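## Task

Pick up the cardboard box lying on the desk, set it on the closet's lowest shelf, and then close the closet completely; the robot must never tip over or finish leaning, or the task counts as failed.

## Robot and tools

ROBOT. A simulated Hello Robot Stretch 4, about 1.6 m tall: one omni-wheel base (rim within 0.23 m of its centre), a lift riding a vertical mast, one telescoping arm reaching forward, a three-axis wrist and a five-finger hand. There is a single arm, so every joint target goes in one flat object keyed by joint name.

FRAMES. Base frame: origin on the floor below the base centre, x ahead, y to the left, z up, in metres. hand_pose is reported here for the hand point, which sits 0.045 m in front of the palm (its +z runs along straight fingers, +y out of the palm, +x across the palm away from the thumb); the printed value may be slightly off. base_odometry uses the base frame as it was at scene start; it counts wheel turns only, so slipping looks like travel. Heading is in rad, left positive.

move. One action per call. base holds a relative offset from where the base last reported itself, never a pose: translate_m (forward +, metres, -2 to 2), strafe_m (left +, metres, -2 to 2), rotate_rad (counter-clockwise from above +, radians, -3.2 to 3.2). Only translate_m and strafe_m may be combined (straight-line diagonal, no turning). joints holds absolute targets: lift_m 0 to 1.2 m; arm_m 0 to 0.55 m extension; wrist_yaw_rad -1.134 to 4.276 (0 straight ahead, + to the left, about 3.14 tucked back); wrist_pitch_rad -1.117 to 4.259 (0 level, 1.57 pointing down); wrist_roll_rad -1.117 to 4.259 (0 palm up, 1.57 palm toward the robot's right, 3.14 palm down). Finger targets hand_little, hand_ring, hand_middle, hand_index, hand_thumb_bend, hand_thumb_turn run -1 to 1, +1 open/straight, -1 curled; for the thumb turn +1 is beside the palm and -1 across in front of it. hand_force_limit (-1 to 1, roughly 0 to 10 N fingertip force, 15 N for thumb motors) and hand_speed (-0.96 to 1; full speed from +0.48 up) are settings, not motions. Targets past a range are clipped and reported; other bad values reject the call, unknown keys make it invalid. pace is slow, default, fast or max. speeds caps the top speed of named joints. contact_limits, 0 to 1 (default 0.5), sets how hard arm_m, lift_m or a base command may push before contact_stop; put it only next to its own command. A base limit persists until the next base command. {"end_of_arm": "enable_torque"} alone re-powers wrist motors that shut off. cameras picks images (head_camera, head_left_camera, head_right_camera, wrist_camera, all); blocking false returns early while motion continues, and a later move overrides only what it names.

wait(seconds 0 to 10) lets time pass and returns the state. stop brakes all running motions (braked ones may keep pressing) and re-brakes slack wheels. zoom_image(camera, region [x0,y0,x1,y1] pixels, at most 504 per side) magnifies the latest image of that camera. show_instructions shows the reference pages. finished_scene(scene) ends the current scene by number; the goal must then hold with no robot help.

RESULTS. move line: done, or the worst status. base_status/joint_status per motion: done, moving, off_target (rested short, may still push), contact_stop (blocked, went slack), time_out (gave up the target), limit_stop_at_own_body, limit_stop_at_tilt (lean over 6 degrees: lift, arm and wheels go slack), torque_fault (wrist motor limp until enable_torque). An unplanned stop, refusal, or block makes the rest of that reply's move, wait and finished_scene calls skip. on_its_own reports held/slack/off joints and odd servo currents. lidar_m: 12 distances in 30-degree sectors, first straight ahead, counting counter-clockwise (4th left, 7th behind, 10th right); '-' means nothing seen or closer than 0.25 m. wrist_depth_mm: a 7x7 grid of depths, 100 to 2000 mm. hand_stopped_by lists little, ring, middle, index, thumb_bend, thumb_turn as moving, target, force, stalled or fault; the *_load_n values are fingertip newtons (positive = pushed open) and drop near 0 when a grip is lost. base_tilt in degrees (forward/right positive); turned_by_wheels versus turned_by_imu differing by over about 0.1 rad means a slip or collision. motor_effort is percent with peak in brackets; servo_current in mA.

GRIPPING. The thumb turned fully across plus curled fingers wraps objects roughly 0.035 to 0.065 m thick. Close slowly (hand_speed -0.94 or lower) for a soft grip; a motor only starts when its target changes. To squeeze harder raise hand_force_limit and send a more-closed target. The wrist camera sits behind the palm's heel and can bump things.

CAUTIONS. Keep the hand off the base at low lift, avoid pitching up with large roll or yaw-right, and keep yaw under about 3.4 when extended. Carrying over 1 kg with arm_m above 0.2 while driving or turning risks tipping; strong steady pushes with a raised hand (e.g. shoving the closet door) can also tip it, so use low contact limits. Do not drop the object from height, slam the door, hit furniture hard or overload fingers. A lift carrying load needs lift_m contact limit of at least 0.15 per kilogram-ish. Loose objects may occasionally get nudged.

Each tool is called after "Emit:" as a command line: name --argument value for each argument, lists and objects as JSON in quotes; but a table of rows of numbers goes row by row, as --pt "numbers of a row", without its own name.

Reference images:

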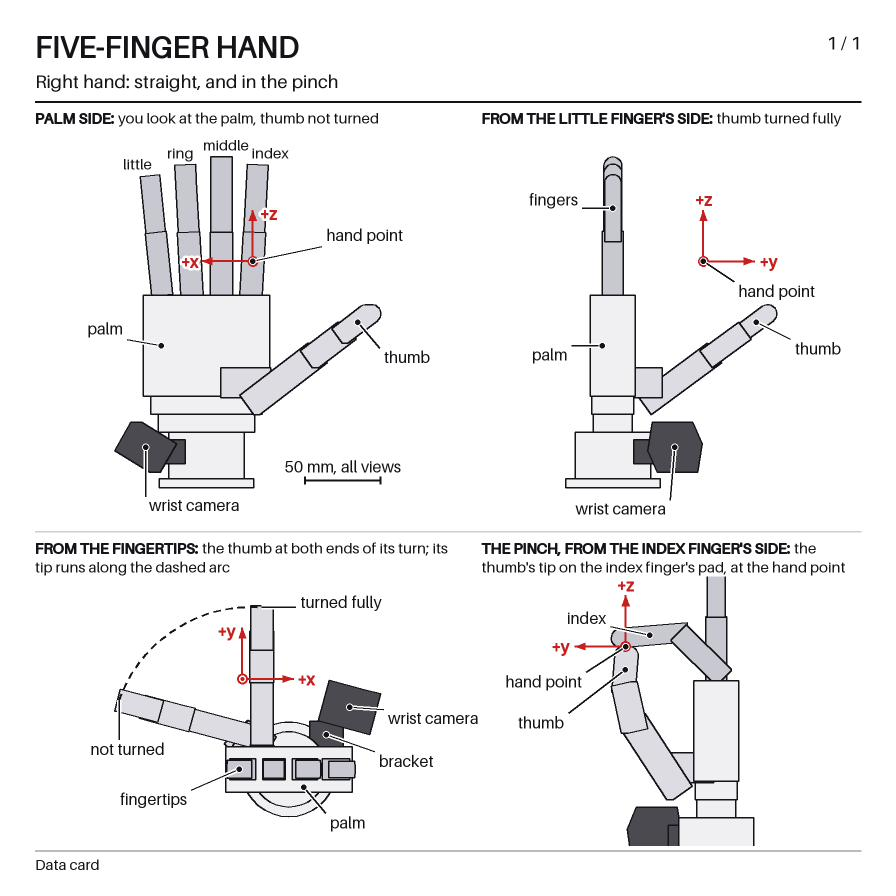

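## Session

Emit:
move

Scene clock: 0.00 s.
base_odometry: x=+0.000 y=+0.000 heading=+0.000
turned_by_wheels: +0.000
turned_by_imu: +0.000
base_tilt: forward=+0.0 right=+0.1
lidar_m: 1.26 1.45 1.66 1.69 1.88 2.03 2.01 2.29 2.54 2.54 2.53 1.28
base_status: not commanded
joint_positions: lift_m=+0.230 arm_m=+0.002 wrist_yaw_rad=+3.124 wrist_pitch_rad=+0.003 wrist_roll_rad=+0.000 hand_little=+1.000 hand_ring=+1.000 hand_middle=+1.000 hand_index=+1.000 hand_thumb_turn=+1.000 hand_thumb_bend=+1.000 hand_force_limit=+0.000 hand_speed=-0.800
joint_status: not commanded
measured_speeds: all 0
hand_stopped_by: target,target,target,target,target,target
little_load_n: 0.0
ring_load_n: 0.0
middle_load_n: 0.0
index_load_n: 0.0
thumb_bend_load_n: 0.0
thumb_turn_load_n: 0.0
motor_effort: lift_m=+22 arm_m=+3 wheel_0=+1 wheel_1=-1 wheel_2=+0
servo_current: wrist_yaw_rad=33 wrist_pitch_rad=46 wrist_roll_rad=46
hand_pose: x=-0.0469 y=+0.1220 z=+0.4678 quat_wxyz=(-0.495, -0.496, +0.505, +0.504) (m; base frame)
wrist_depth_mm: - 144 - - - - - / - 136 173 - - - - / 108 142 183 - - - - / 126 142 224 - - - - / 227 - - - - - - / 1576 1756 1756 1983 1983 1983 - / 1042 1118 111 113 - - -
pictures: head_camera, head_left_camera, head_right_camera, wrist_camera

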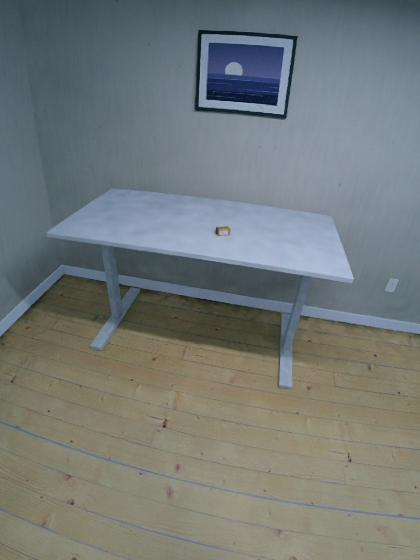

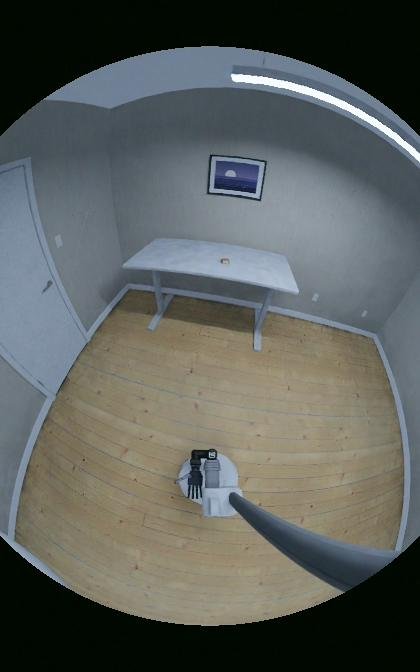

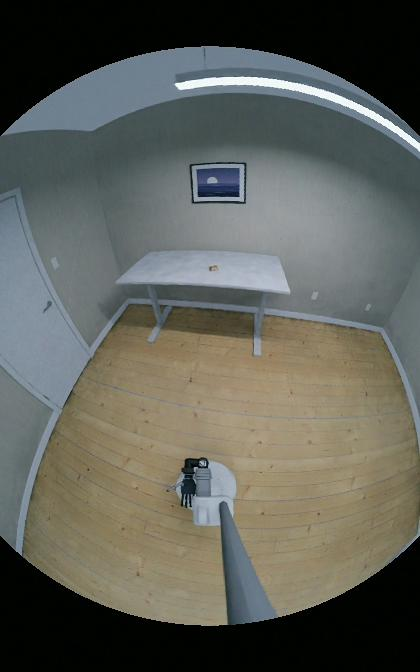

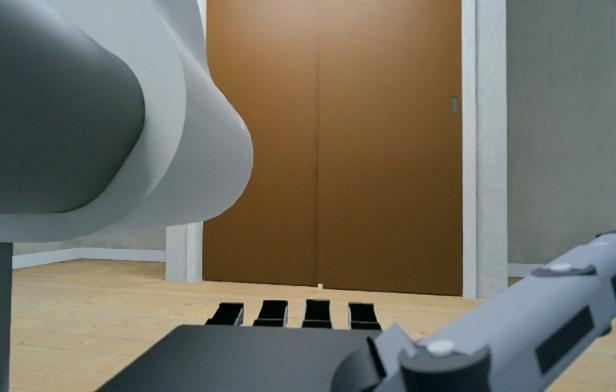

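Emit:
move --base '{"translate_m": -0.893, "strafe_m": 0.606}' --joints '{"lift_m": 0.848, "wrist_yaw_rad": 0, "wrist_roll_rad": 1.57, "hand_little": -0.6, "hand_speed": 0.0}'

Emit:
move --base '{"rotate_rad": 2.92}' --cameras '["head_camera", "wrist_camera"]'

Scene clock: 7.47 s.
move: done
base_odometry: x=-0.893 y=+0.605 heading=+0.000
turned_by_wheels: +0.000
turned_by_imu: +0.003
base_tilt: forward=+0.0 right=+0.1
lidar_m: 2.26 1.54 1.26 1.23 1.44 1.01 1.01 1.16 1.92 2.96 3.33 2.28
base_status: done
joint_positions: lift_m=+0.848 arm_m=+0.002 wrist_yaw_rad=+0.003 wrist_pitch_rad=+0.003 wrist_roll_rad=+1.568 hand_little=-0.600 hand_ring=+1.000 hand_middle=+1.000 hand_index=+1.000 hand_thumb_turn=+1.000 hand_thumb_bend=+1.000 hand_force_limit=+0.000 hand_speed=+0.000
joint_status: all done
measured_speeds: all 0
hand_stopped_by: target,target,target,target,target,target
little_load_n: 0.0
ring_load_n: 0.0
middle_load_n: 0.0
index_load_n: 0.0
thumb_bend_load_n: 0.0
thumb_turn_load_n: 0.0
motor_effort: lift_m=+25(30) arm_m=+3(4) wheel_0=-4(18) wheel_1=+6(10) wheel_2=+3(14)
servo_current: wrist_yaw_rad=33(104) wrist_pitch_rad=52(59) wrist_roll_rad=39(98)
hand_pose: x=+0.3944 y=-0.1471 z=+0.9947 quat_wxyz=(+0.000, +0.708, +0.002, +0.706) (m; base frame)
wrist_depth_mm: - - - - - - 1537 / - - - - - - 1499 / - - - - - - 1537 / - - - - - - 1537 / - - - - - - 1618 / - - 151 - - - - / - - 111 113 - - -
pictures: none

Scene clock: 10.23 s.
move: done
base_odometry: x=-0.893 y=+0.605 heading=+2.919
turned_by_wheels: +2.919
turned_by_imu: +2.968
base_tilt: forward=+0.0 right=+0.1
lidar_m: 0.98 1.06 1.49 2.91 3.02 3.23 2.71 1.91 1.33 1.26 1.29 1.78
base_status: done
joint_positions: lift_m=+0.848 arm_m=+0.002 wrist_yaw_rad=+0.002 wrist_pitch_rad=+0.003 wrist_roll_rad=+1.568 hand_little=-0.600 hand_ring=+1.000 hand_middle=+1.000 hand_index=+1.000 hand_thumb_turn=+1.000 hand_thumb_bend=+1.000 hand_force_limit=+0.000 hand_speed=+0.000
joint_status: not commanded
measured_speeds: all 0
hand_stopped_by: target,target,target,target,target,target
little_load_n: 0.0
ring_load_n: 0.0
middle_load_n: 0.0
index_load_n: 0.0
thumb_bend_load_n: 0.0
thumb_turn_load_n: 0.0
motor_effort: lift_m=+25(25) arm_m=-4(4) wheel_0=-7(18) wheel_1=-6(13) wheel_2=-3(14)
servo_current: wrist_yaw_rad=20(46) wrist_pitch_rad=46(59) wrist_roll_rad=39(59)
hand_pose: x=+0.3943 y=-0.1472 z=+0.9947 quat_wxyz=(+0.000, +0.708, +0.002, +0.706) (m; base frame)
wrist_depth_mm: - - - - - - 1464 / - - - - - - 1464 / - - - - - - 1464 / - - - - - - - / 820 831 154 - - - - / 820 820 151 820 809 809 - / 809 820 111 113 - - -
pictures: head_camera, wrist_camera

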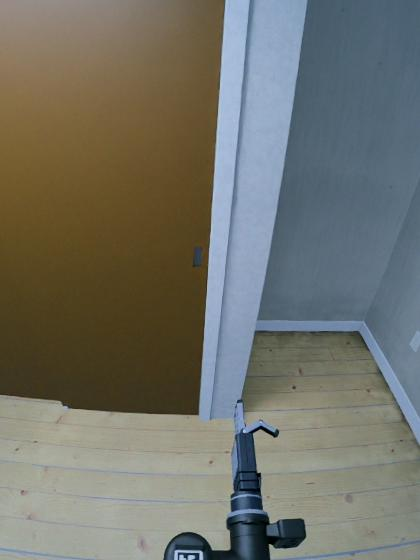

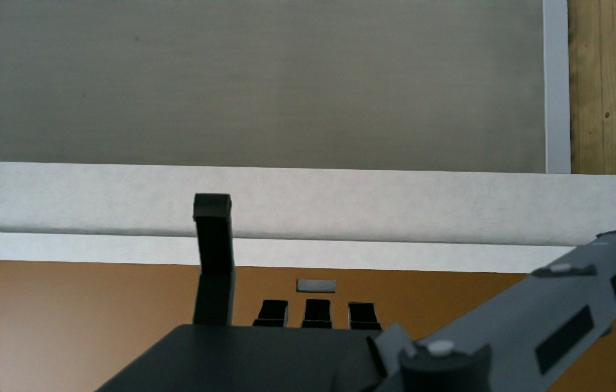

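Emit:
move --base '{"translate_m": 0.35, "strafe_m": 0.111}' --joints '{"arm_m": 0.19}' --cameras '["head_camera", "wrist_camera"]'

Emit:
zoom_image --camera "wrist_camera" --region '[200, 200, 420, 350]'

Scene clock: 14.13 s.
move: done
base_odometry: x=-1.259 y=+0.574 heading=+2.920
turned_by_wheels: +0.001
turned_by_imu: +0.003
base_tilt: forward=+0.0 right=+0.0
lidar_m: 0.65 0.71 1.01 2.81 2.93 3.61 3.06 2.02 1.45 1.38 1.42 0.68
base_status: done
joint_positions: lift_m=+0.848 arm_m=+0.190 wrist_yaw_rad=+0.002 wrist_pitch_rad=+0.003 wrist_roll_rad=+1.568 hand_little=-0.600 hand_ring=+1.000 hand_middle=+1.000 hand_index=+1.000 hand_thumb_turn=+1.000 hand_thumb_bend=+1.000 hand_force_limit=+0.000 hand_speed=+0.000
joint_status: all done
measured_speeds: all 0
hand_stopped_by: target,target,target,target,target,target
little_load_n: 0.0
ring_load_n: 0.0
middle_load_n: 0.0
index_load_n: 0.0
thumb_bend_load_n: 0.0
thumb_turn_load_n: 0.0
motor_effort: lift_m=+24(25) arm_m=+4(10) wheel_0=+6(15) wheel_1=+5(14) wheel_2=-1(13)
servo_current: wrist_yaw_rad=26(46) wrist_pitch_rad=39(59) wrist_roll_rad=33(59)
hand_pose: x=+0.5824 y=-0.1473 z=+0.9948 quat_wxyz=(+0.000, +0.708, +0.001, +0.706) (m; base frame)
wrist_depth_mm: 281 281 279 278 278 277 276 / 281 278 278 277 276 276 273 / - - - - - - - / 289 286 - - - - - / 287 287 285 294 285 283 283 / 285 285 151 283 282 281 - / 282 282 111 113 - - -
pictures: head_camera, wrist_camera

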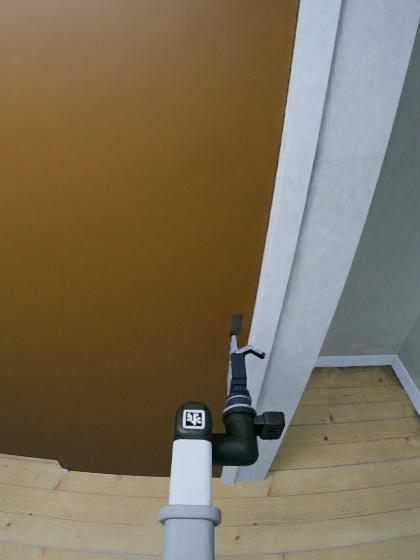

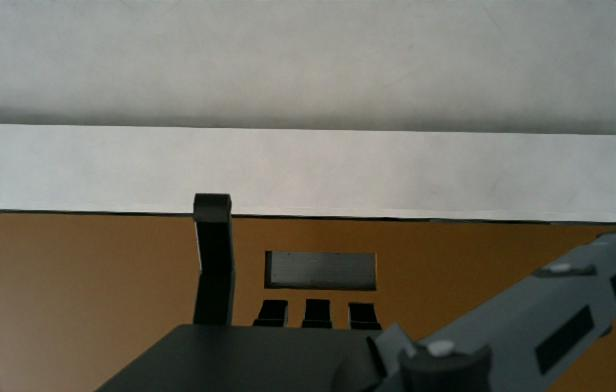

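Scaled by 2.291.

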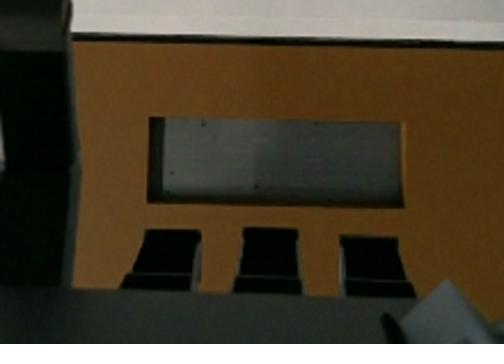

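Emit:
move --base '{"strafe_m": -0.012}' --joints '{"lift_m": 0.844, "arm_m": 0.215}'

Emit:
move --joints '{"arm_m": 0.254}' --contact_limits '{"arm_m": 0.0}' --pace "slow" --cameras '["wrist_camera"]'

Emit:
zoom_image --camera "wrist_camera" --region '[200, 200, 420, 350]'

Scene clock: 15.87 s.
move: done
base_odometry: x=-1.256 y=+0.585 heading=+2.920
turned_by_wheels: +0.000
turned_by_imu: +0.001
base_tilt: forward=+0.0 right=+0.1
lidar_m: 0.66 0.69 1.04 2.82 2.91 3.57 3.51 2.02 1.44 1.36 1.43 0.69
base_status: done
joint_positions: lift_m=+0.844 arm_m=+0.215 wrist_yaw_rad=+0.002 wrist_pitch_rad=+0.003 wrist_roll_rad=+1.568 hand_little=-0.600 hand_ring=+1.000 hand_middle=+1.000 hand_index=+1.000 hand_thumb_turn=+1.000 hand_thumb_bend=+1.000 hand_force_limit=+0.000 hand_speed=+0.000
joint_status: all done
measured_speeds: all 0
hand_stopped_by: target,target,target,target,target,target
little_load_n: 0.0
ring_load_n: 0.0
middle_load_n: 0.0
index_load_n: 0.0
thumb_bend_load_n: 0.0
thumb_turn_load_n: 0.0
motor_effort: lift_m=+18(25) arm_m=+4(8) wheel_0=+6(16) wheel_1=-6(11) wheel_2=+0(2)
servo_current: wrist_yaw_rad=39(39) wrist_pitch_rad=46(52) wrist_roll_rad=52(52)
hand_pose: x=+0.6074 y=-0.1473 z=+0.9913 quat_wxyz=(+0.000, +0.708, +0.001, +0.706) (m; base frame)
wrist_depth_mm: 255 255 254 254 253 252 251 / 254 253 252 251 251 250 249 / - - - - - - - / - - - - - - - / 263 262 246 260 259 258 - / 260 259 151 268 257 257 - / 257 257 111 113 - - -
pictures: none

Scene clock: 17.40 s.
move: done
base_odometry: x=-1.256 y=+0.585 heading=+2.920
turned_by_wheels: +0.000
turned_by_imu: +0.001
base_tilt: forward=+0.0 right=+0.1
lidar_m: 0.66 0.69 1.02 2.82 2.93 3.58 3.50 2.00 1.46 1.37 1.42 0.70
base_status: not commanded
joint_positions: lift_m=+0.844 arm_m=+0.254 wrist_yaw_rad=+0.002 wrist_pitch_rad=+0.003 wrist_roll_rad=+1.568 hand_little=-0.600 hand_ring=+1.000 hand_middle=+1.000 hand_index=+1.000 hand_thumb_turn=+1.000 hand_thumb_bend=+1.000 hand_force_limit=+0.000 hand_speed=+0.000
joint_status: all done
measured_speeds: all 0
hand_stopped_by: target,target,target,target,target,target
little_load_n: 0.0
ring_load_n: 0.0
middle_load_n: 0.0
index_load_n: 0.0
thumb_bend_load_n: 0.0
thumb_turn_load_n: 0.0
motor_effort: lift_m=+18(18) arm_m=+4(8) wheel_0=+6(6) wheel_1=-6(6) wheel_2=+0(1)
servo_current: wrist_yaw_rad=26(39) wrist_pitch_rad=59(59) wrist_roll_rad=39(52)
contact_limits: arm_m 0
hand_pose: x=+0.6464 y=-0.1473 z=+0.9913 quat_wxyz=(+0.000, +0.708, +0.001, +0.706) (m; base frame)
wrist_depth_mm: 215 215 213 213 212 212 211 / 213 212 211 211 210 210 209 / - - - - - 208 - / - - - - - - - / 224 223 206 221 221 220 220 / 222 221 150 230 219 219 - / 219 219 111 113 - - -
pictures: wrist_camera

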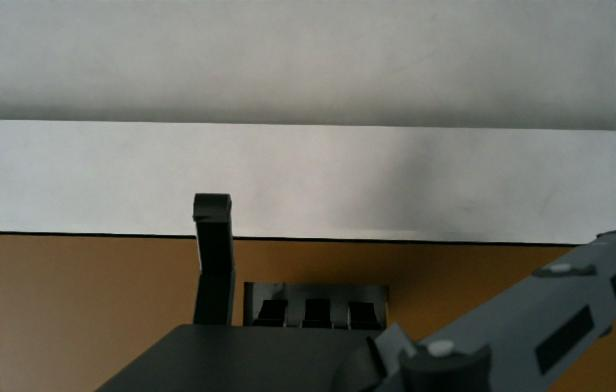

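Scaled by 2.291.

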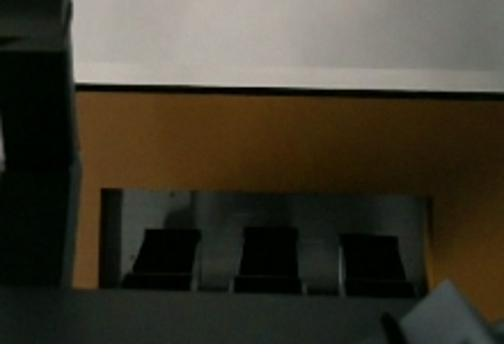

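Emit:
move --joints '{"arm_m": 0.256}' --contact_limits '{"arm_m": 0.0}' --pace "slow"

Emit:
move --base '{"strafe_m": 0.04}' --pace "slow" --contact_limits '{"strafe_m": 0.3}' --cameras '["wrist_camera"]'

Scene clock: 18.67 s.
move: done
base_odometry: x=-1.256 y=+0.585 heading=+2.920
turned_by_wheels: +0.000
turned_by_imu: +0.001
base_tilt: forward=+0.0 right=+0.1
lidar_m: 0.66 0.70 1.02 2.83 2.92 3.57 3.51 2.02 1.44 1.36 1.42 0.69
base_status: not commanded
joint_positions: lift_m=+0.844 arm_m=+0.256 wrist_yaw_rad=+0.002 wrist_pitch_rad=+0.003 wrist_roll_rad=+1.568 hand_little=-0.600 hand_ring=+1.000 hand_middle=+1.000 hand_index=+1.000 hand_thumb_turn=+1.000 hand_thumb_bend=+1.000 hand_force_limit=+0.000 hand_speed=+0.000
joint_status: all done
measured_speeds: all 0
hand_stopped_by: target,target,target,target,target,target
little_load_n: 0.0
ring_load_n: 0.0
middle_load_n: 0.0
index_load_n: 0.0
thumb_bend_load_n: 0.0
thumb_turn_load_n: 0.0
motor_effort: lift_m=+18(18) arm_m=+4(9) wheel_0=+6(6) wheel_1=-6(6) wheel_2=+0(0)
servo_current: wrist_yaw_rad=33(39) wrist_pitch_rad=39(59) wrist_roll_rad=46(52)
contact_limits: arm_m 0
hand_pose: x=+0.6484 y=-0.1473 z=+0.9913 quat_wxyz=(+0.000, +0.708, +0.001, +0.706) (m; base frame)
wrist_depth_mm: 213 212 211 211 211 210 209 / 211 211 210 208 208 208 207 / - - - - - - - / - - - - - - - / 221 220 204 220 219 218 217 / 219 220 151 229 217 217 - / 217 217 111 113 - - -
pictures: none

Scene clock: 20.13 s.
move: done
base_odometry: x=-1.265 y=+0.547 heading=+2.920
turned_by_wheels: +0.000
turned_by_imu: +0.001
base_tilt: forward=+0.0 right=+0.0
lidar_m: 0.65 0.70 1.00 2.80 2.89 3.58 3.52 2.05 1.45 1.40 1.48 0.65
base_status: done
joint_positions: lift_m=+0.844 arm_m=+0.256 wrist_yaw_rad=-0.002 wrist_pitch_rad=+0.003 wrist_roll_rad=+1.568 hand_little=-0.600 hand_ring=+1.000 hand_middle=+1.000 hand_index=+1.000 hand_thumb_turn=+1.000 hand_thumb_bend=+1.000 hand_force_limit=+0.000 hand_speed=+0.000
joint_status: not commanded
measured_speeds: all 0
hand_stopped_by: target,target,target,target,target,target
little_load_n: 0.5
ring_load_n: 0.0
middle_load_n: 0.0
index_load_n: 0.0
thumb_bend_load_n: 0.0
thumb_turn_load_n: 0.0
motor_effort: lift_m=+18(18) arm_m=+4(4) wheel_0=-4(16) wheel_1=+8(11) wheel_2=+0(2)
servo_current: wrist_yaw_rad=33(46) wrist_pitch_rad=46(59) wrist_roll_rad=39(52)
contact_limits: arm_m 0; strafe_m 0.3
hand_pose: x=+0.6479 y=-0.1481 z=+0.9913 quat_wxyz=(+0.002, +0.708, +0.000, +0.706) (m; base frame)
wrist_depth_mm: 213 212 212 211 211 210 209 / - - - - - - - / - - - - - - - / - 255 246 309 298 293 530 / 222 221 220 220 219 219 530 / 220 219 151 218 218 217 - / 218 217 111 113 - - -
pictures: wrist_camera

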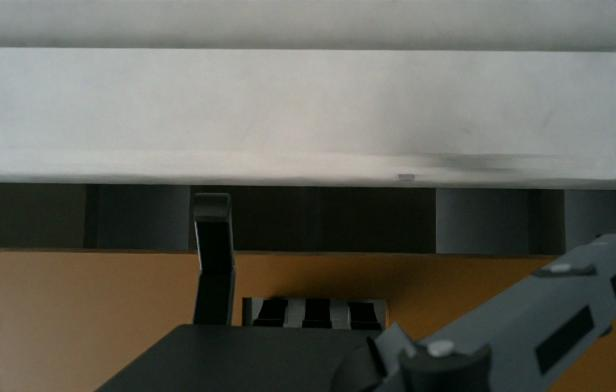

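Emit:
move --base '{"strafe_m": 0.43}' --pace "slow" --contact_limits '{"strafe_m": 0.2}'

Emit:
move --joints '{"arm_m": 0.15}' --cameras '["head_camera", "wrist_camera"]'

Scene clock: 26.07 s.
move: done
base_odometry: x=-1.359 y=+0.127 heading=+2.919
turned_by_wheels: -0.001
turned_by_imu: -0.007
base_tilt: forward=-0.1 right=+0.1
lidar_m: 0.66 0.67 0.97 2.36 2.44 3.26 3.52 2.72 1.92 1.82 0.97 0.87
base_status: done
joint_positions: lift_m=+0.844 arm_m=+0.256 wrist_yaw_rad=-0.015 wrist_pitch_rad=+0.003 wrist_roll_rad=+1.568 hand_little=-0.600 hand_ring=+1.000 hand_middle=+1.000 hand_index=+1.000 hand_thumb_turn=+1.000 hand_thumb_bend=+1.000 hand_force_limit=+0.000 hand_speed=+0.000
joint_status: not commanded
measured_speeds: all 0
hand_stopped_by: target,target,target,target,target,target
little_load_n: 0.0
ring_load_n: -0.5
middle_load_n: 0.0
index_load_n: -1.5
thumb_bend_load_n: 0.0
thumb_turn_load_n: 0.0
motor_effort: lift_m=+18(18) arm_m=+6(6) wheel_0=-7(22) wheel_1=+9(12) wheel_2=-10(12)
servo_current: wrist_yaw_rad=65(78) wrist_pitch_rad=52(59) wrist_roll_rad=52(52)
contact_limits: arm_m 0; strafe_m 0.2
hand_pose: x=+0.6459 y=-0.1509 z=+0.9913 quat_wxyz=(+0.006, +0.708, -0.004, +0.706) (m; base frame)
wrist_depth_mm: - - - - - - 946 / - - 976 - 960 - 960 / - - - - - - 904 / - - - - - - 891 / 222 222 220 221 220 220 220 / 218 218 151 229 216 217 - / 215 214 111 113 - - -
pictures: none

Scene clock: 27.37 s.
move: done
base_odometry: x=-1.360 y=+0.127 heading=+2.920
turned_by_wheels: +0.000
turned_by_imu: +0.001
base_tilt: forward=+0.0 right=+0.1
lidar_m: 0.65 0.66 0.99 2.37 2.43 3.29 3.52 2.73 1.91 1.83 0.97 0.88
base_status: not commanded
joint_positions: lift_m=+0.844 arm_m=+0.150 wrist_yaw_rad=-0.002 wrist_pitch_rad=+0.003 wrist_roll_rad=+1.568 hand_little=-0.600 hand_ring=+1.000 hand_middle=+1.000 hand_index=+1.000 hand_thumb_turn=+1.000 hand_thumb_bend=+1.000 hand_force_limit=+0.000 hand_speed=+0.000
joint_status: all done
measured_speeds: all 0
hand_stopped_by: target,target,target,target,target,target
little_load_n: 0.0
ring_load_n: 0.0
middle_load_n: 0.0
index_load_n: 0.0
thumb_bend_load_n: 0.0
thumb_turn_load_n: 0.0
motor_effort: lift_m=+18(18) arm_m=-4(14) wheel_0=-4(7) wheel_1=+1(8) wheel_2=-3(11)
servo_current: wrist_yaw_rad=26(72) wrist_pitch_rad=39(59) wrist_roll_rad=39(59)
contact_limits: strafe_m 0.2
hand_pose: x=+0.5420 y=-0.1481 z=+0.9913 quat_wxyz=(+0.002, +0.708, +0.000, +0.706) (m; base frame)
wrist_depth_mm: - - - - - - - / - - - - - - - / - - - - - - - / - - - - - - 1025 / 320 320 158 329 317 317 317 / 317 315 151 315 314 314 - / 312 314 111 113 - - -
pictures: head_camera, wrist_camera

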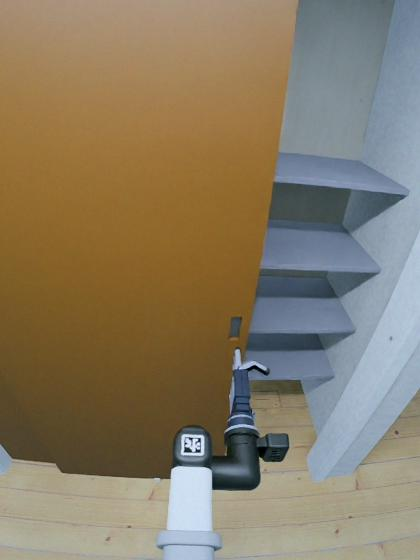

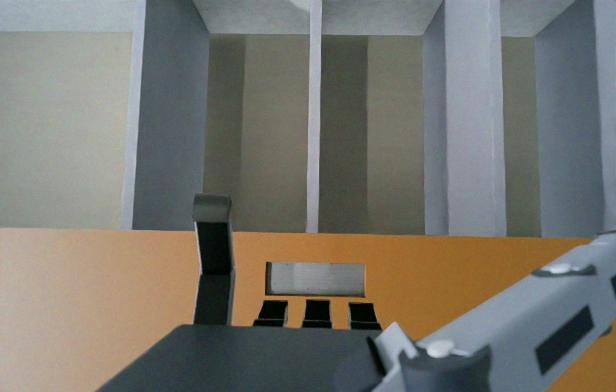

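Emit:
move --base '{"translate_m": -0.6}' --joints '{"arm_m": 0.0, "hand_little": 1.0}' --pace "fast"

Emit:
move --base '{"rotate_rad": -3.13}' --joints '{"wrist_roll_rad": 1.57, "wrist_pitch_rad": 0.1}' --cameras '["head_camera", "wrist_camera"]'

Scene clock: 32.07 s.
move: done
base_odometry: x=-0.775 y=-0.005 heading=+2.919
turned_by_wheels: -0.001
turned_by_imu: +0.001
base_tilt: forward=+0.0 right=+0.1
lidar_m: 1.26 1.28 2.45 2.34 2.40 2.98 2.36 2.16 1.99 1.86 1.93 1.39
base_status: done
joint_positions: lift_m=+0.844 arm_m=+0.002 wrist_yaw_rad=-0.001 wrist_pitch_rad=+0.003 wrist_roll_rad=+1.568 hand_little=+1.000 hand_ring=+1.000 hand_middle=+1.000 hand_index=+1.000 hand_thumb_turn=+1.000 hand_thumb_bend=+1.000 hand_force_limit=+0.000 hand_speed=+0.000
joint_status: all done
joint sent to its limit — arm_m, lower limit.
measured_speeds: all 0
hand_stopped_by: target,target,target,target,target,target
little_load_n: 0.0
ring_load_n: 0.0
middle_load_n: 0.0
index_load_n: 0.0
thumb_bend_load_n: 0.0
thumb_turn_load_n: 0.0
motor_effort: lift_m=+18(19) arm_m=-4(10) wheel_0=-5(15) wheel_1=-6(12) wheel_2=+4(17)
servo_current: wrist_yaw_rad=33(46) wrist_pitch_rad=46(72) wrist_roll_rad=46(52)
hand_pose: x=+0.3938 y=-0.1480 z=+0.9912 quat_wxyz=(+0.001, +0.708, +0.000, +0.706) (m; base frame)
wrist_depth_mm: - - - - - - - / - - - - - - 1430 / - - 1661 - 1708 1756 1499 / - - 1618 - 1618 1756 1499 / 1042 1060 1060 1060 1060 1060 1042 / 1042 1060 1042 1042 1042 1042 - / 1025 1042 111 113 - - -
pictures: none

Scene clock: 34.93 s.
move: done
base_odometry: x=-0.775 y=-0.005 heading=-0.210
turned_by_wheels: -3.129
turned_by_imu: -3.180
base_tilt: forward=-0.1 right=+0.1
lidar_m: 2.04 2.13 1.93 1.81 1.90 1.39 1.26 1.32 2.49 2.36 2.45 2.96
base_status: done
joint_positions: lift_m=+0.844 arm_m=+0.002 wrist_yaw_rad=-0.001 wrist_pitch_rad=+0.100 wrist_roll_rad=+1.568 hand_little=+1.000 hand_ring=+1.000 hand_middle=+1.000 hand_index=+1.000 hand_thumb_turn=+1.000 hand_thumb_bend=+1.000 hand_force_limit=+0.000 hand_speed=+0.000
joint_status: all done
measured_speeds: all 0
hand_stopped_by: target,target,target,target,target,target
little_load_n: 0.0
ring_load_n: 0.0
middle_load_n: 0.0
index_load_n: 0.0
thumb_bend_load_n: 0.0
thumb_turn_load_n: 0.0
motor_effort: lift_m=+19(19) arm_m=-4(5) wheel_0=+6(17) wheel_1=+6(14) wheel_2=+3(13)
servo_current: wrist_yaw_rad=33(39) wrist_pitch_rad=46(59) wrist_roll_rad=46(59)
hand_pose: x=+0.3898 y=-0.1479 z=+0.9698 quat_wxyz=(+0.001, +0.742, +0.000, +0.671) (m; base frame)
wrist_depth_mm: - - - - - 1921 1397 / - - - - - 1863 1397 / - - - - - 1863 1397 / - - - - - 1863 1366 / - - - - - 1863 1430 / - - - - - - - / - - 111 113 - - -
pictures: head_camera, wrist_camera

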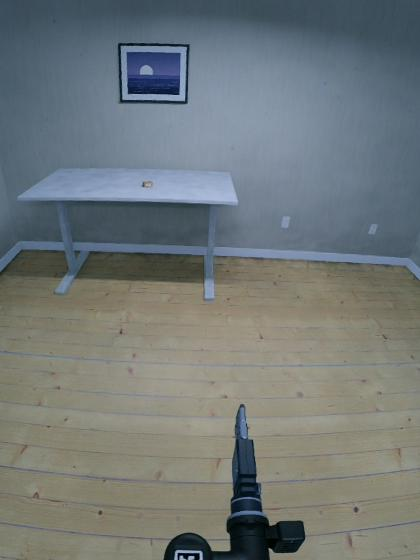

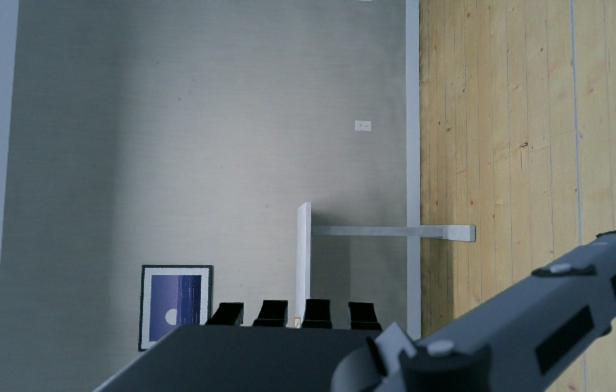

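Emit:
move --base '{"translate_m": 1.15, "strafe_m": 0.575}' --pace "fast" --cameras '["head_camera", "wrist_camera"]'

Emit:
zoom_image --camera "wrist_camera" --region '[250, 120, 450, 320]'

Emit:
zoom_image --camera "head_camera" --region '[150, 210, 350, 370]'

Scene clock: 40.37 s.
move: done
base_odometry: x=+0.469 y=+0.319 heading=-0.209
turned_by_wheels: +0.001
turned_by_imu: +0.006
base_tilt: forward=+0.0 right=+0.1
lidar_m: 0.86 0.93 1.32 1.27 1.36 1.78 2.39 2.53 3.06 2.93 2.43 0.90
base_status: done
joint_positions: lift_m=+0.844 arm_m=+0.002 wrist_yaw_rad=-0.001 wrist_pitch_rad=+0.100 wrist_roll_rad=+1.568 hand_little=+1.000 hand_ring=+1.000 hand_middle=+1.000 hand_index=+1.000 hand_thumb_turn=+1.000 hand_thumb_bend=+1.000 hand_force_limit=+0.000 hand_speed=+0.000
joint_status: not commanded
measured_speeds: all 0
hand_stopped_by: target,target,target,target,target,target
little_load_n: 0.0
ring_load_n: 0.0
middle_load_n: 0.0
index_load_n: 0.0
thumb_bend_load_n: -0.5
thumb_turn_load_n: 0.0
motor_effort: lift_m=+19(19) arm_m=-4(5) wheel_0=+6(15) wheel_1=+4(16) wheel_2=-2(16)
servo_current: wrist_yaw_rad=33(46) wrist_pitch_rad=46(52) wrist_roll_rad=46(52)
hand_pose: x=+0.3898 y=-0.1479 z=+0.9698 quat_wxyz=(+0.001, +0.742, +0.000, +0.671) (m; base frame)
wrist_depth_mm: - - - - - - 1397 / - - - - - - 1308 / 1397 1430 - - - - 1366 / 1397 1397 - 917 - - 1366 / 1397 1397 - - - - 1464 / - - 133 182 - - - / - - 111 113 - - -
pictures: head_camera, wrist_camera

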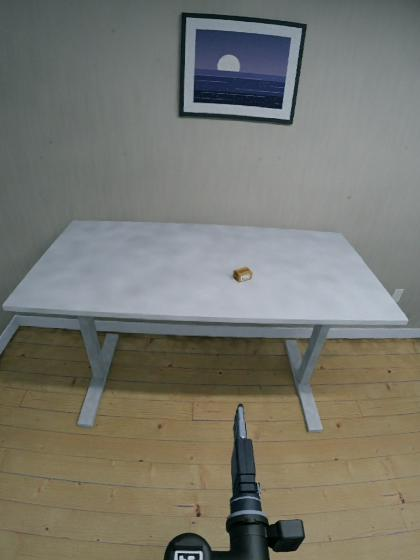

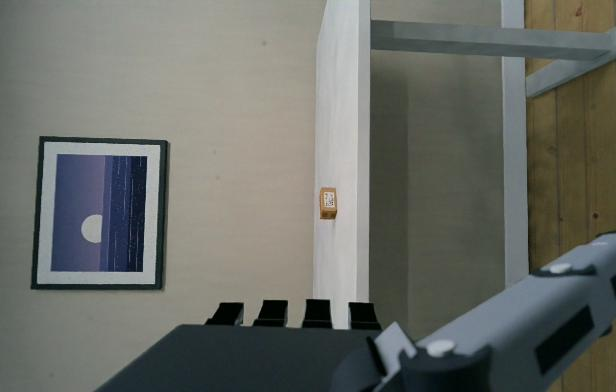

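Scaled by 2.520.

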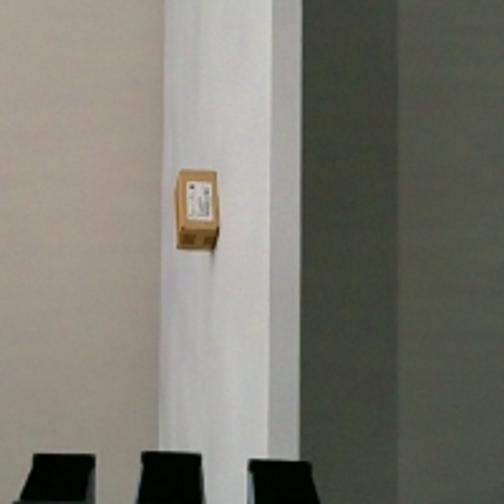

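Scaled by 2.520 from the camera's 420x560 image, which has a finer 1200x1600 frame.

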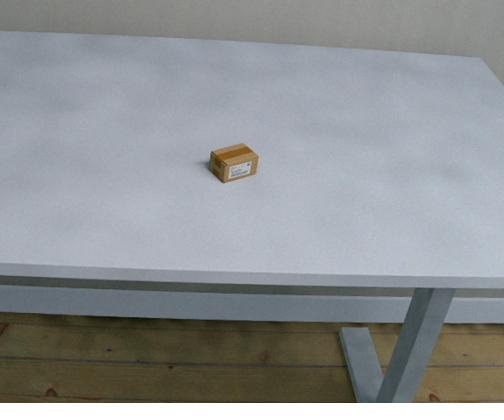

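Emit:
move --base '{"translate_m": 0.43, "strafe_m": 0.247}' --joints '{"lift_m": 0.88, "arm_m": 0.45, "wrist_yaw_rad": -1.0}' --cameras '["head_camera", "wrist_camera"]'

Emit:
zoom_image --camera "wrist_camera" --region '[280, 100, 480, 300]'

Emit:
zoom_image --camera "head_camera" --region '[180, 220, 400, 420]'

Scene clock: 45.20 s.
move: done
base_odometry: x=+0.941 y=+0.472 heading=-0.208
turned_by_wheels: +0.001
turned_by_imu: +0.004
base_tilt: forward=+0.0 right=+0.1
lidar_m: 0.45 0.45 1.11 0.99 1.05 1.53 2.97 2.97 3.31 3.18 0.69 0.49
base_status: done
joint_positions: lift_m=+0.880 arm_m=+0.450 wrist_yaw_rad=-0.998 wrist_pitch_rad=+0.100 wrist_roll_rad=+1.569 hand_little=+1.000 hand_ring=+1.000 hand_middle=+1.000 hand_index=+1.000 hand_thumb_turn=+1.000 hand_thumb_bend=+1.000 hand_force_limit=+0.000 hand_speed=+0.000
joint_status: all done
measured_speeds: all 0
hand_stopped_by: target,target,target,target,target,target
little_load_n: -0.5
ring_load_n: 0.0
middle_load_n: 0.0
index_load_n: 0.0
thumb_bend_load_n: 0.0
thumb_turn_load_n: 0.0
motor_effort: lift_m=+25(30) arm_m=+4(11) wheel_0=+6(11) wheel_1=+6(14) wheel_2=-3(14)
servo_current: wrist_yaw_rad=33(91) wrist_pitch_rad=39(52) wrist_roll_rad=39(52)
hand_pose: x=+0.6146 y=-0.2626 z=+1.0052 quat_wxyz=(+0.322, +0.652, -0.354, +0.589) (m; base frame)
wrist_depth_mm: - - - - 866 - - / - - - - - - - / - - - - - - - / - - - - - 332 - / - - - - - - - / - - 133 182 - - - / 820 820 111 113 - - -
pictures: head_camera, wrist_camera

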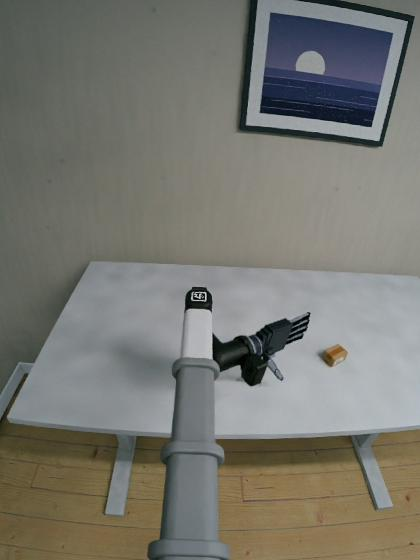

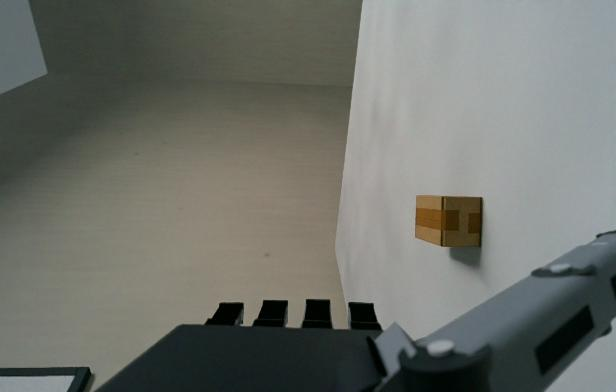

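Scaled by 2.520.

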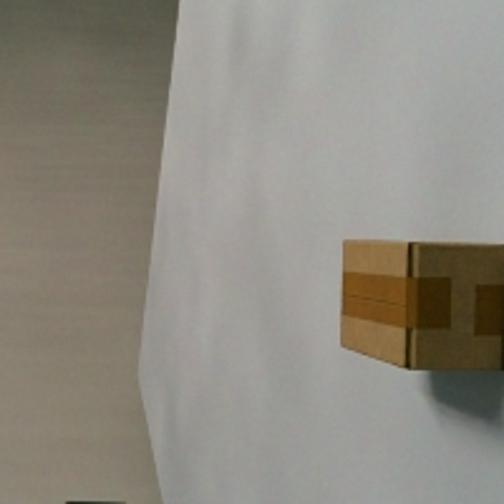

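Scaled by 2.291 from the camera's 420x560 image, which has a finer 1200x1600 frame.

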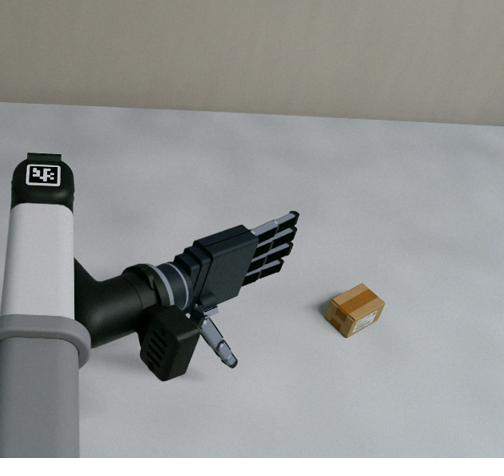

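Emit:
move --base '{"translate_m": 0.042, "strafe_m": -0.0526}' --joints '{"wrist_yaw_rad": -1.03, "wrist_pitch_rad": 0.11, "hand_thumb_turn": -0.65}'

Emit:
move --joints '{"lift_m": 0.78}' --contact_limits '{"lift_m": 0.05}' --cameras '["head_camera", "wrist_camera"]'

Emit:
zoom_image --camera "wrist_camera" --region '[280, 100, 480, 300]'

Emit:
zoom_image --camera "head_camera" --region '[180, 260, 380, 440]'

Scene clock: 48.83 s.
move: done
base_odometry: x=+0.971 y=+0.412 heading=-0.209
turned_by_wheels: -0.001
turned_by_imu: +0.001
base_tilt: forward=-0.1 right=+0.1
lidar_m: 0.40 0.44 0.61 1.04 1.12 1.61 3.00 3.04 3.26 3.12 0.63 0.46
base_status: done
joint_positions: lift_m=+0.880 arm_m=+0.450 wrist_yaw_rad=-1.028 wrist_pitch_rad=+0.110 wrist_roll_rad=+1.569 hand_little=+1.000 hand_ring=+1.000 hand_middle=+1.000 hand_index=+1.000 hand_thumb_turn=-0.650 hand_thumb_bend=+1.000 hand_force_limit=+0.000 hand_speed=+0.000
joint_status: all done
measured_speeds: all 0
hand_stopped_by: target,target,target,target,target,target
little_load_n: 0.0
ring_load_n: 0.0
middle_load_n: 0.0
index_load_n: 0.0
thumb_bend_load_n: 0.0
thumb_turn_load_n: 0.0
motor_effort: lift_m=+25(25) arm_m=+4(4) wheel_0=+4(16) wheel_1=-5(11) wheel_2=-6(11)
servo_current: wrist_yaw_rad=33(46) wrist_pitch_rad=52(52) wrist_roll_rad=39(59)
hand_pose: x=+0.6064 y=-0.2619 z=+1.0031 quat_wxyz=(+0.329, +0.649, -0.365, +0.581) (m; base frame)
wrist_depth_mm: - - - - 831 - - / - - - - 120 - - / - - - - - - - / - - - - - - - / - - - - - - - / - - 133 182 - - - / 798 809 111 113 - - -
pictures: none

Scene clock: 50.27 s.
move: done
base_odometry: x=+0.971 y=+0.412 heading=-0.209
turned_by_wheels: +0.000
turned_by_imu: +0.001
base_tilt: forward=+0.0 right=+0.1
lidar_m: 0.41 0.44 0.60 1.05 1.14 1.61 2.98 3.02 3.26 3.10 0.63 0.43
base_status: not commanded
joint_positions: lift_m=+0.780 arm_m=+0.450 wrist_yaw_rad=-1.028 wrist_pitch_rad=+0.110 wrist_roll_rad=+1.569 hand_little=+1.000 hand_ring=+1.000 hand_middle=+1.000 hand_index=+1.000 hand_thumb_turn=-0.650 hand_thumb_bend=+1.000 hand_force_limit=+0.000 hand_speed=+0.000
joint_status: all done
measured_speeds: all 0
hand_stopped_by: target,target,target,target,target,target
little_load_n: 0.0
ring_load_n: 0.0
middle_load_n: 0.0
index_load_n: 0.0
thumb_bend_load_n: 0.0
thumb_turn_load_n: 0.5
motor_effort: lift_m=+18(22) arm_m=+4(4) wheel_0=+4(4) wheel_1=-5(5) wheel_2=-5(6)
servo_current: wrist_yaw_rad=26(39) wrist_pitch_rad=39(59) wrist_roll_rad=39(52)
contact_limits: lift_m 0.05
hand_pose: x=+0.6064 y=-0.2619 z=+0.9037 quat_wxyz=(+0.329, +0.649, -0.365, +0.581) (m; base frame)
wrist_depth_mm: - - - - 191 144 116 / - - - - 109 143 - / - - - - - 135 - / - - - - - 134 - / - - - - - 133 - / - - 133 182 - 133 - / 788 809 111 113 - 125 -
pictures: head_camera, wrist_camera

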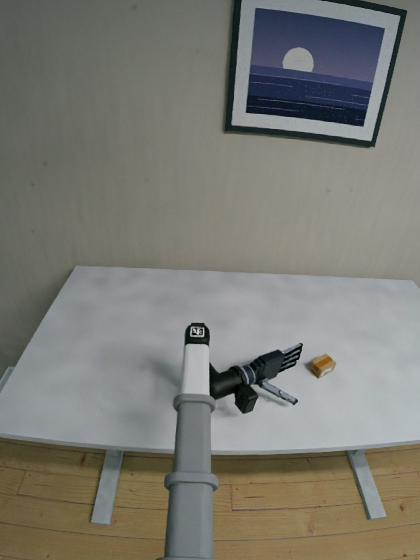

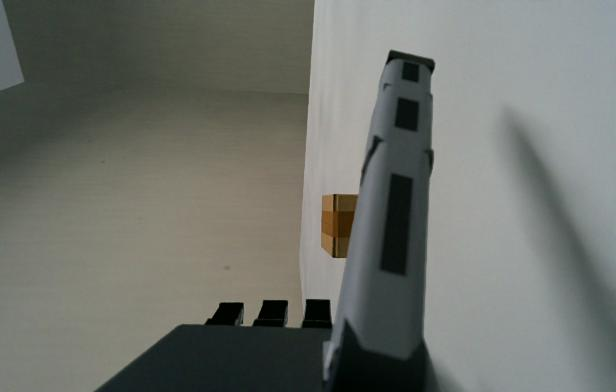

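Scaled by 2.520.

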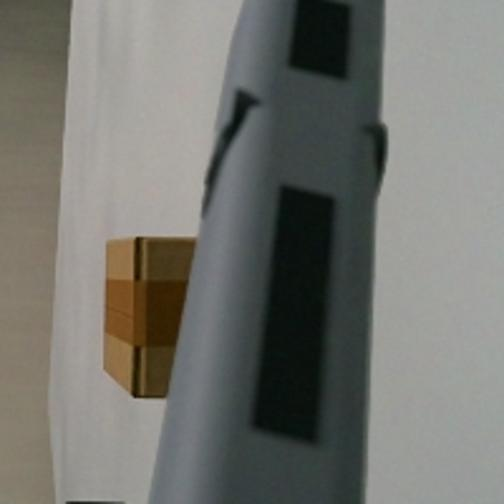

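Scaled by 2.520 from the camera's 420x560 image, which has a finer 1200x1600 frame.

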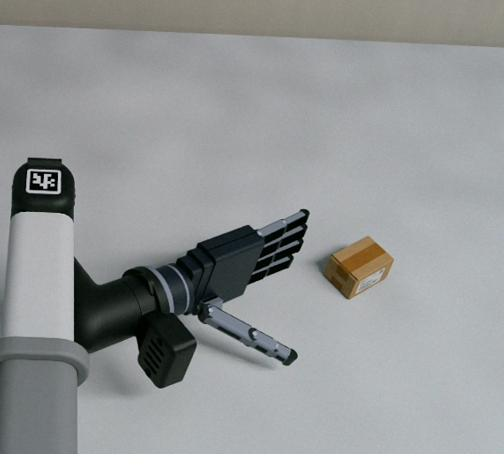

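Emit:
move --base '{"translate_m": 0.0482, "strafe_m": -0.0876}' --joints '{"lift_m": 0.7725}' --contact_limits '{"translate_m": 0.2, "lift_m": 0.0}' --pace "slow" --cameras '["head_camera", "wrist_camera"]'

Emit:
zoom_image --camera "wrist_camera" --region '[280, 100, 480, 300]'

Emit:
zoom_image --camera "head_camera" --region '[180, 260, 380, 440]'

Scene clock: 54.33 s.
move: done
base_odometry: x=+1.000 y=+0.316 heading=-0.210
turned_by_wheels: -0.001
turned_by_imu: +0.001
base_tilt: forward=+0.0 right=+0.1
lidar_m: 0.37 0.39 0.53 1.13 1.21 1.69 3.01 3.10 3.18 3.03 0.55 0.38
base_status: done
joint_positions: lift_m=+0.773 arm_m=+0.450 wrist_yaw_rad=-1.028 wrist_pitch_rad=+0.110 wrist_roll_rad=+1.569 hand_little=+1.000 hand_ring=+1.000 hand_middle=+1.000 hand_index=+1.000 hand_thumb_turn=-0.650 hand_thumb_bend=+1.000 hand_force_limit=+0.000 hand_speed=+0.000
joint_status: all done
measured_speeds: all 0
hand_stopped_by: target,target,target,target,target,target
little_load_n: 0.0
ring_load_n: 0.0
middle_load_n: 0.0
index_load_n: 0.0
thumb_bend_load_n: 0.0
thumb_turn_load_n: 0.0
motor_effort: lift_m=+17(23) arm_m=+4(4) wheel_0=+5(15) wheel_1=-7(10) wheel_2=-6(10)
servo_current: wrist_yaw_rad=33(39) wrist_pitch_rad=33(59) wrist_roll_rad=46(52)
contact_limits: lift_m 0; translate_m 0.2
hand_pose: x=+0.6064 y=-0.2619 z=+0.8962 quat_wxyz=(+0.329, +0.649, -0.365, +0.581) (m; base frame)
wrist_depth_mm: - - - - 186 130 - / - - - - 109 129 - / - - - - - 122 - / - - - - - 121 - / - - - - - 127 - / 842 842 175 182 - 120 - / 741 759 111 112 - 113 -
pictures: head_camera, wrist_camera

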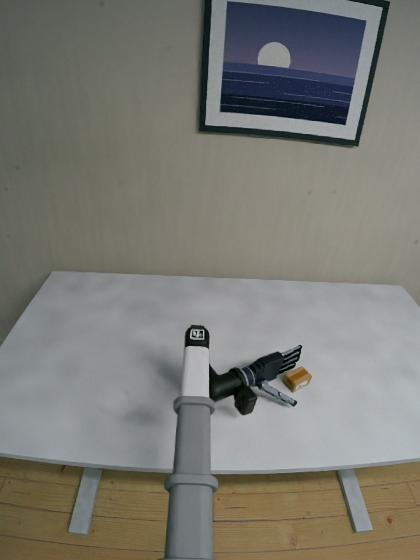

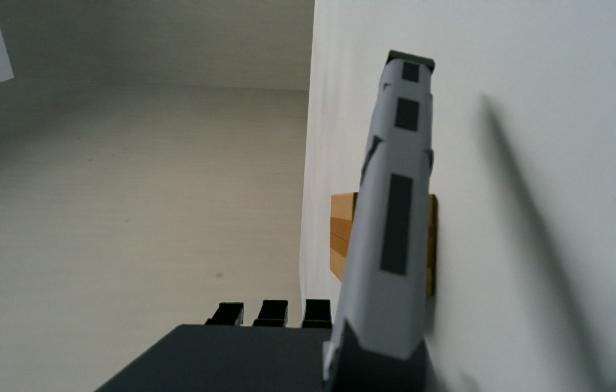

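Scaled by 2.520.

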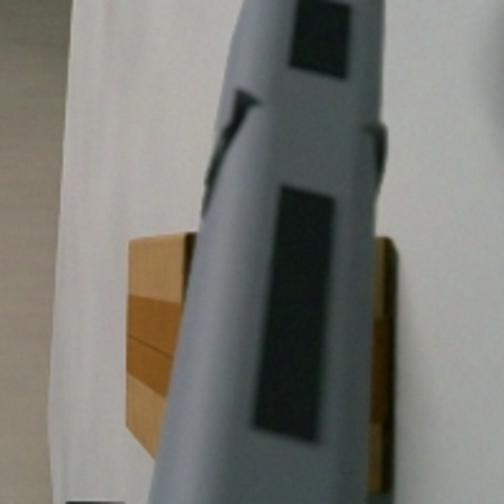

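Scaled by 2.520 from the camera's 420x560 image, which has a finer 1200x1600 frame.

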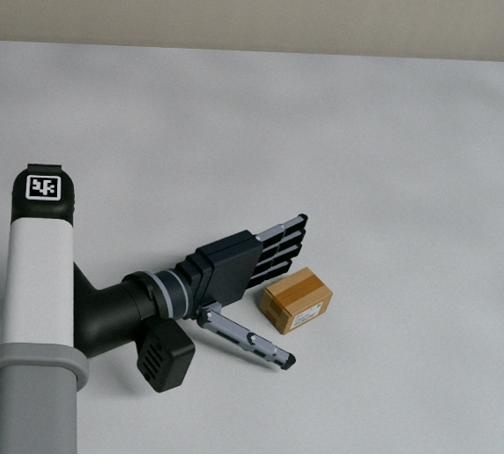

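Emit:
move --base '{"translate_m": 0.0263, "strafe_m": -0.0437}' --contact_limits '{"translate_m": 0.2}' --pace "slow" --cameras '["head_camera", "wrist_camera"]'

Emit:
zoom_image --camera "wrist_camera" --region '[280, 140, 520, 380]'

Emit:
zoom_image --camera "head_camera" --region '[180, 260, 380, 440]'

Scene clock: 56.73 s.
move: done
base_odometry: x=+1.016 y=+0.268 heading=-0.210
turned_by_wheels: -0.001
turned_by_imu: +0.000
base_tilt: forward=+0.0 right=+0.1
lidar_m: 0.35 0.35 0.51 1.19 1.28 1.78 3.02 3.11 3.09 3.00 0.53 0.38
base_status: done
joint_positions: lift_m=+0.773 arm_m=+0.450 wrist_yaw_rad=-1.028 wrist_pitch_rad=+0.110 wrist_roll_rad=+1.569 hand_little=+1.000 hand_ring=+1.000 hand_middle=+1.000 hand_index=+1.000 hand_thumb_turn=-0.650 hand_thumb_bend=+1.000 hand_force_limit=+0.000 hand_speed=+0.000
joint_status: not commanded
measured_speeds: all 0
hand_stopped_by: target,target,target,target,target,target
little_load_n: 0.0
ring_load_n: 0.0
middle_load_n: 0.0
index_load_n: 0.0
thumb_bend_load_n: 0.5
thumb_turn_load_n: 0.0
motor_effort: lift_m=+18(18) arm_m=+4(4) wheel_0=+6(16) wheel_1=-7(11) wheel_2=-5(10)
servo_current: wrist_yaw_rad=33(46) wrist_pitch_rad=33(52) wrist_roll_rad=33(52)
contact_limits: lift_m 0; translate_m 0.2
hand_pose: x=+0.6064 y=-0.2619 z=+0.8962 quat_wxyz=(+0.329, +0.649, -0.365, +0.581) (m; base frame)
wrist_depth_mm: - - - - 187 130 - / - - - - 109 129 - / - - - - - 122 - / - - - - - 112 - / - - - - - 112 - / 820 831 200 182 - 111 - / 715 723 111 112 - 113 -
pictures: head_camera, wrist_camera

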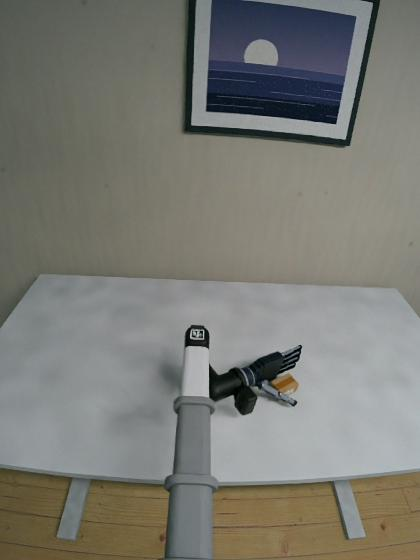

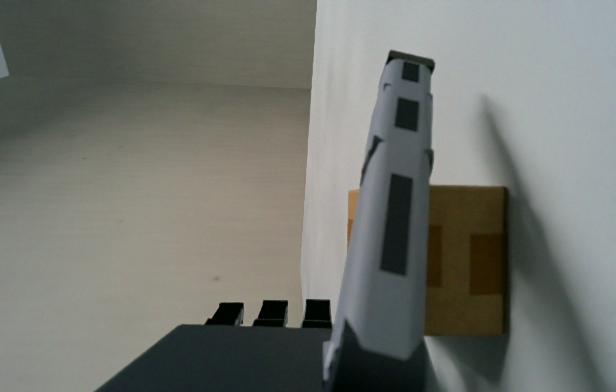

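Scaled by 2.100.

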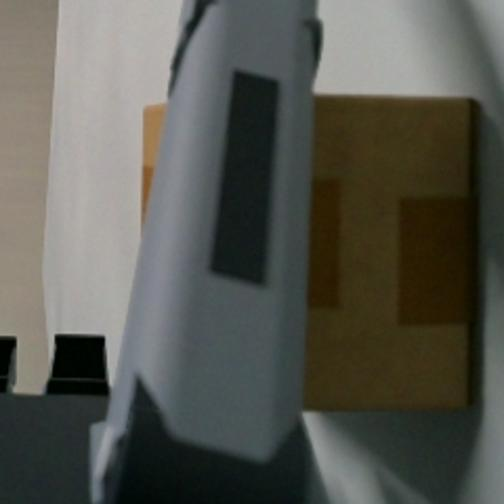

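Scaled by 2.520 from the camera's 420x560 image, which has a finer 1200x1600 frame.

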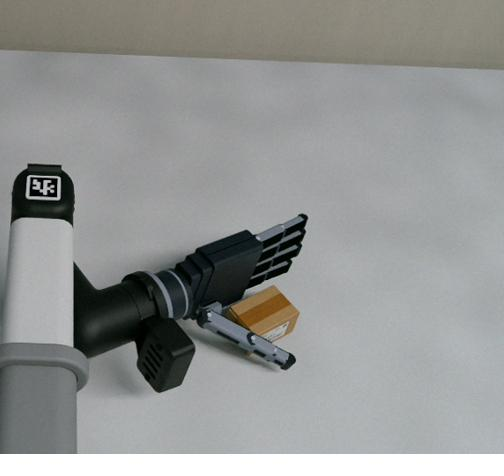

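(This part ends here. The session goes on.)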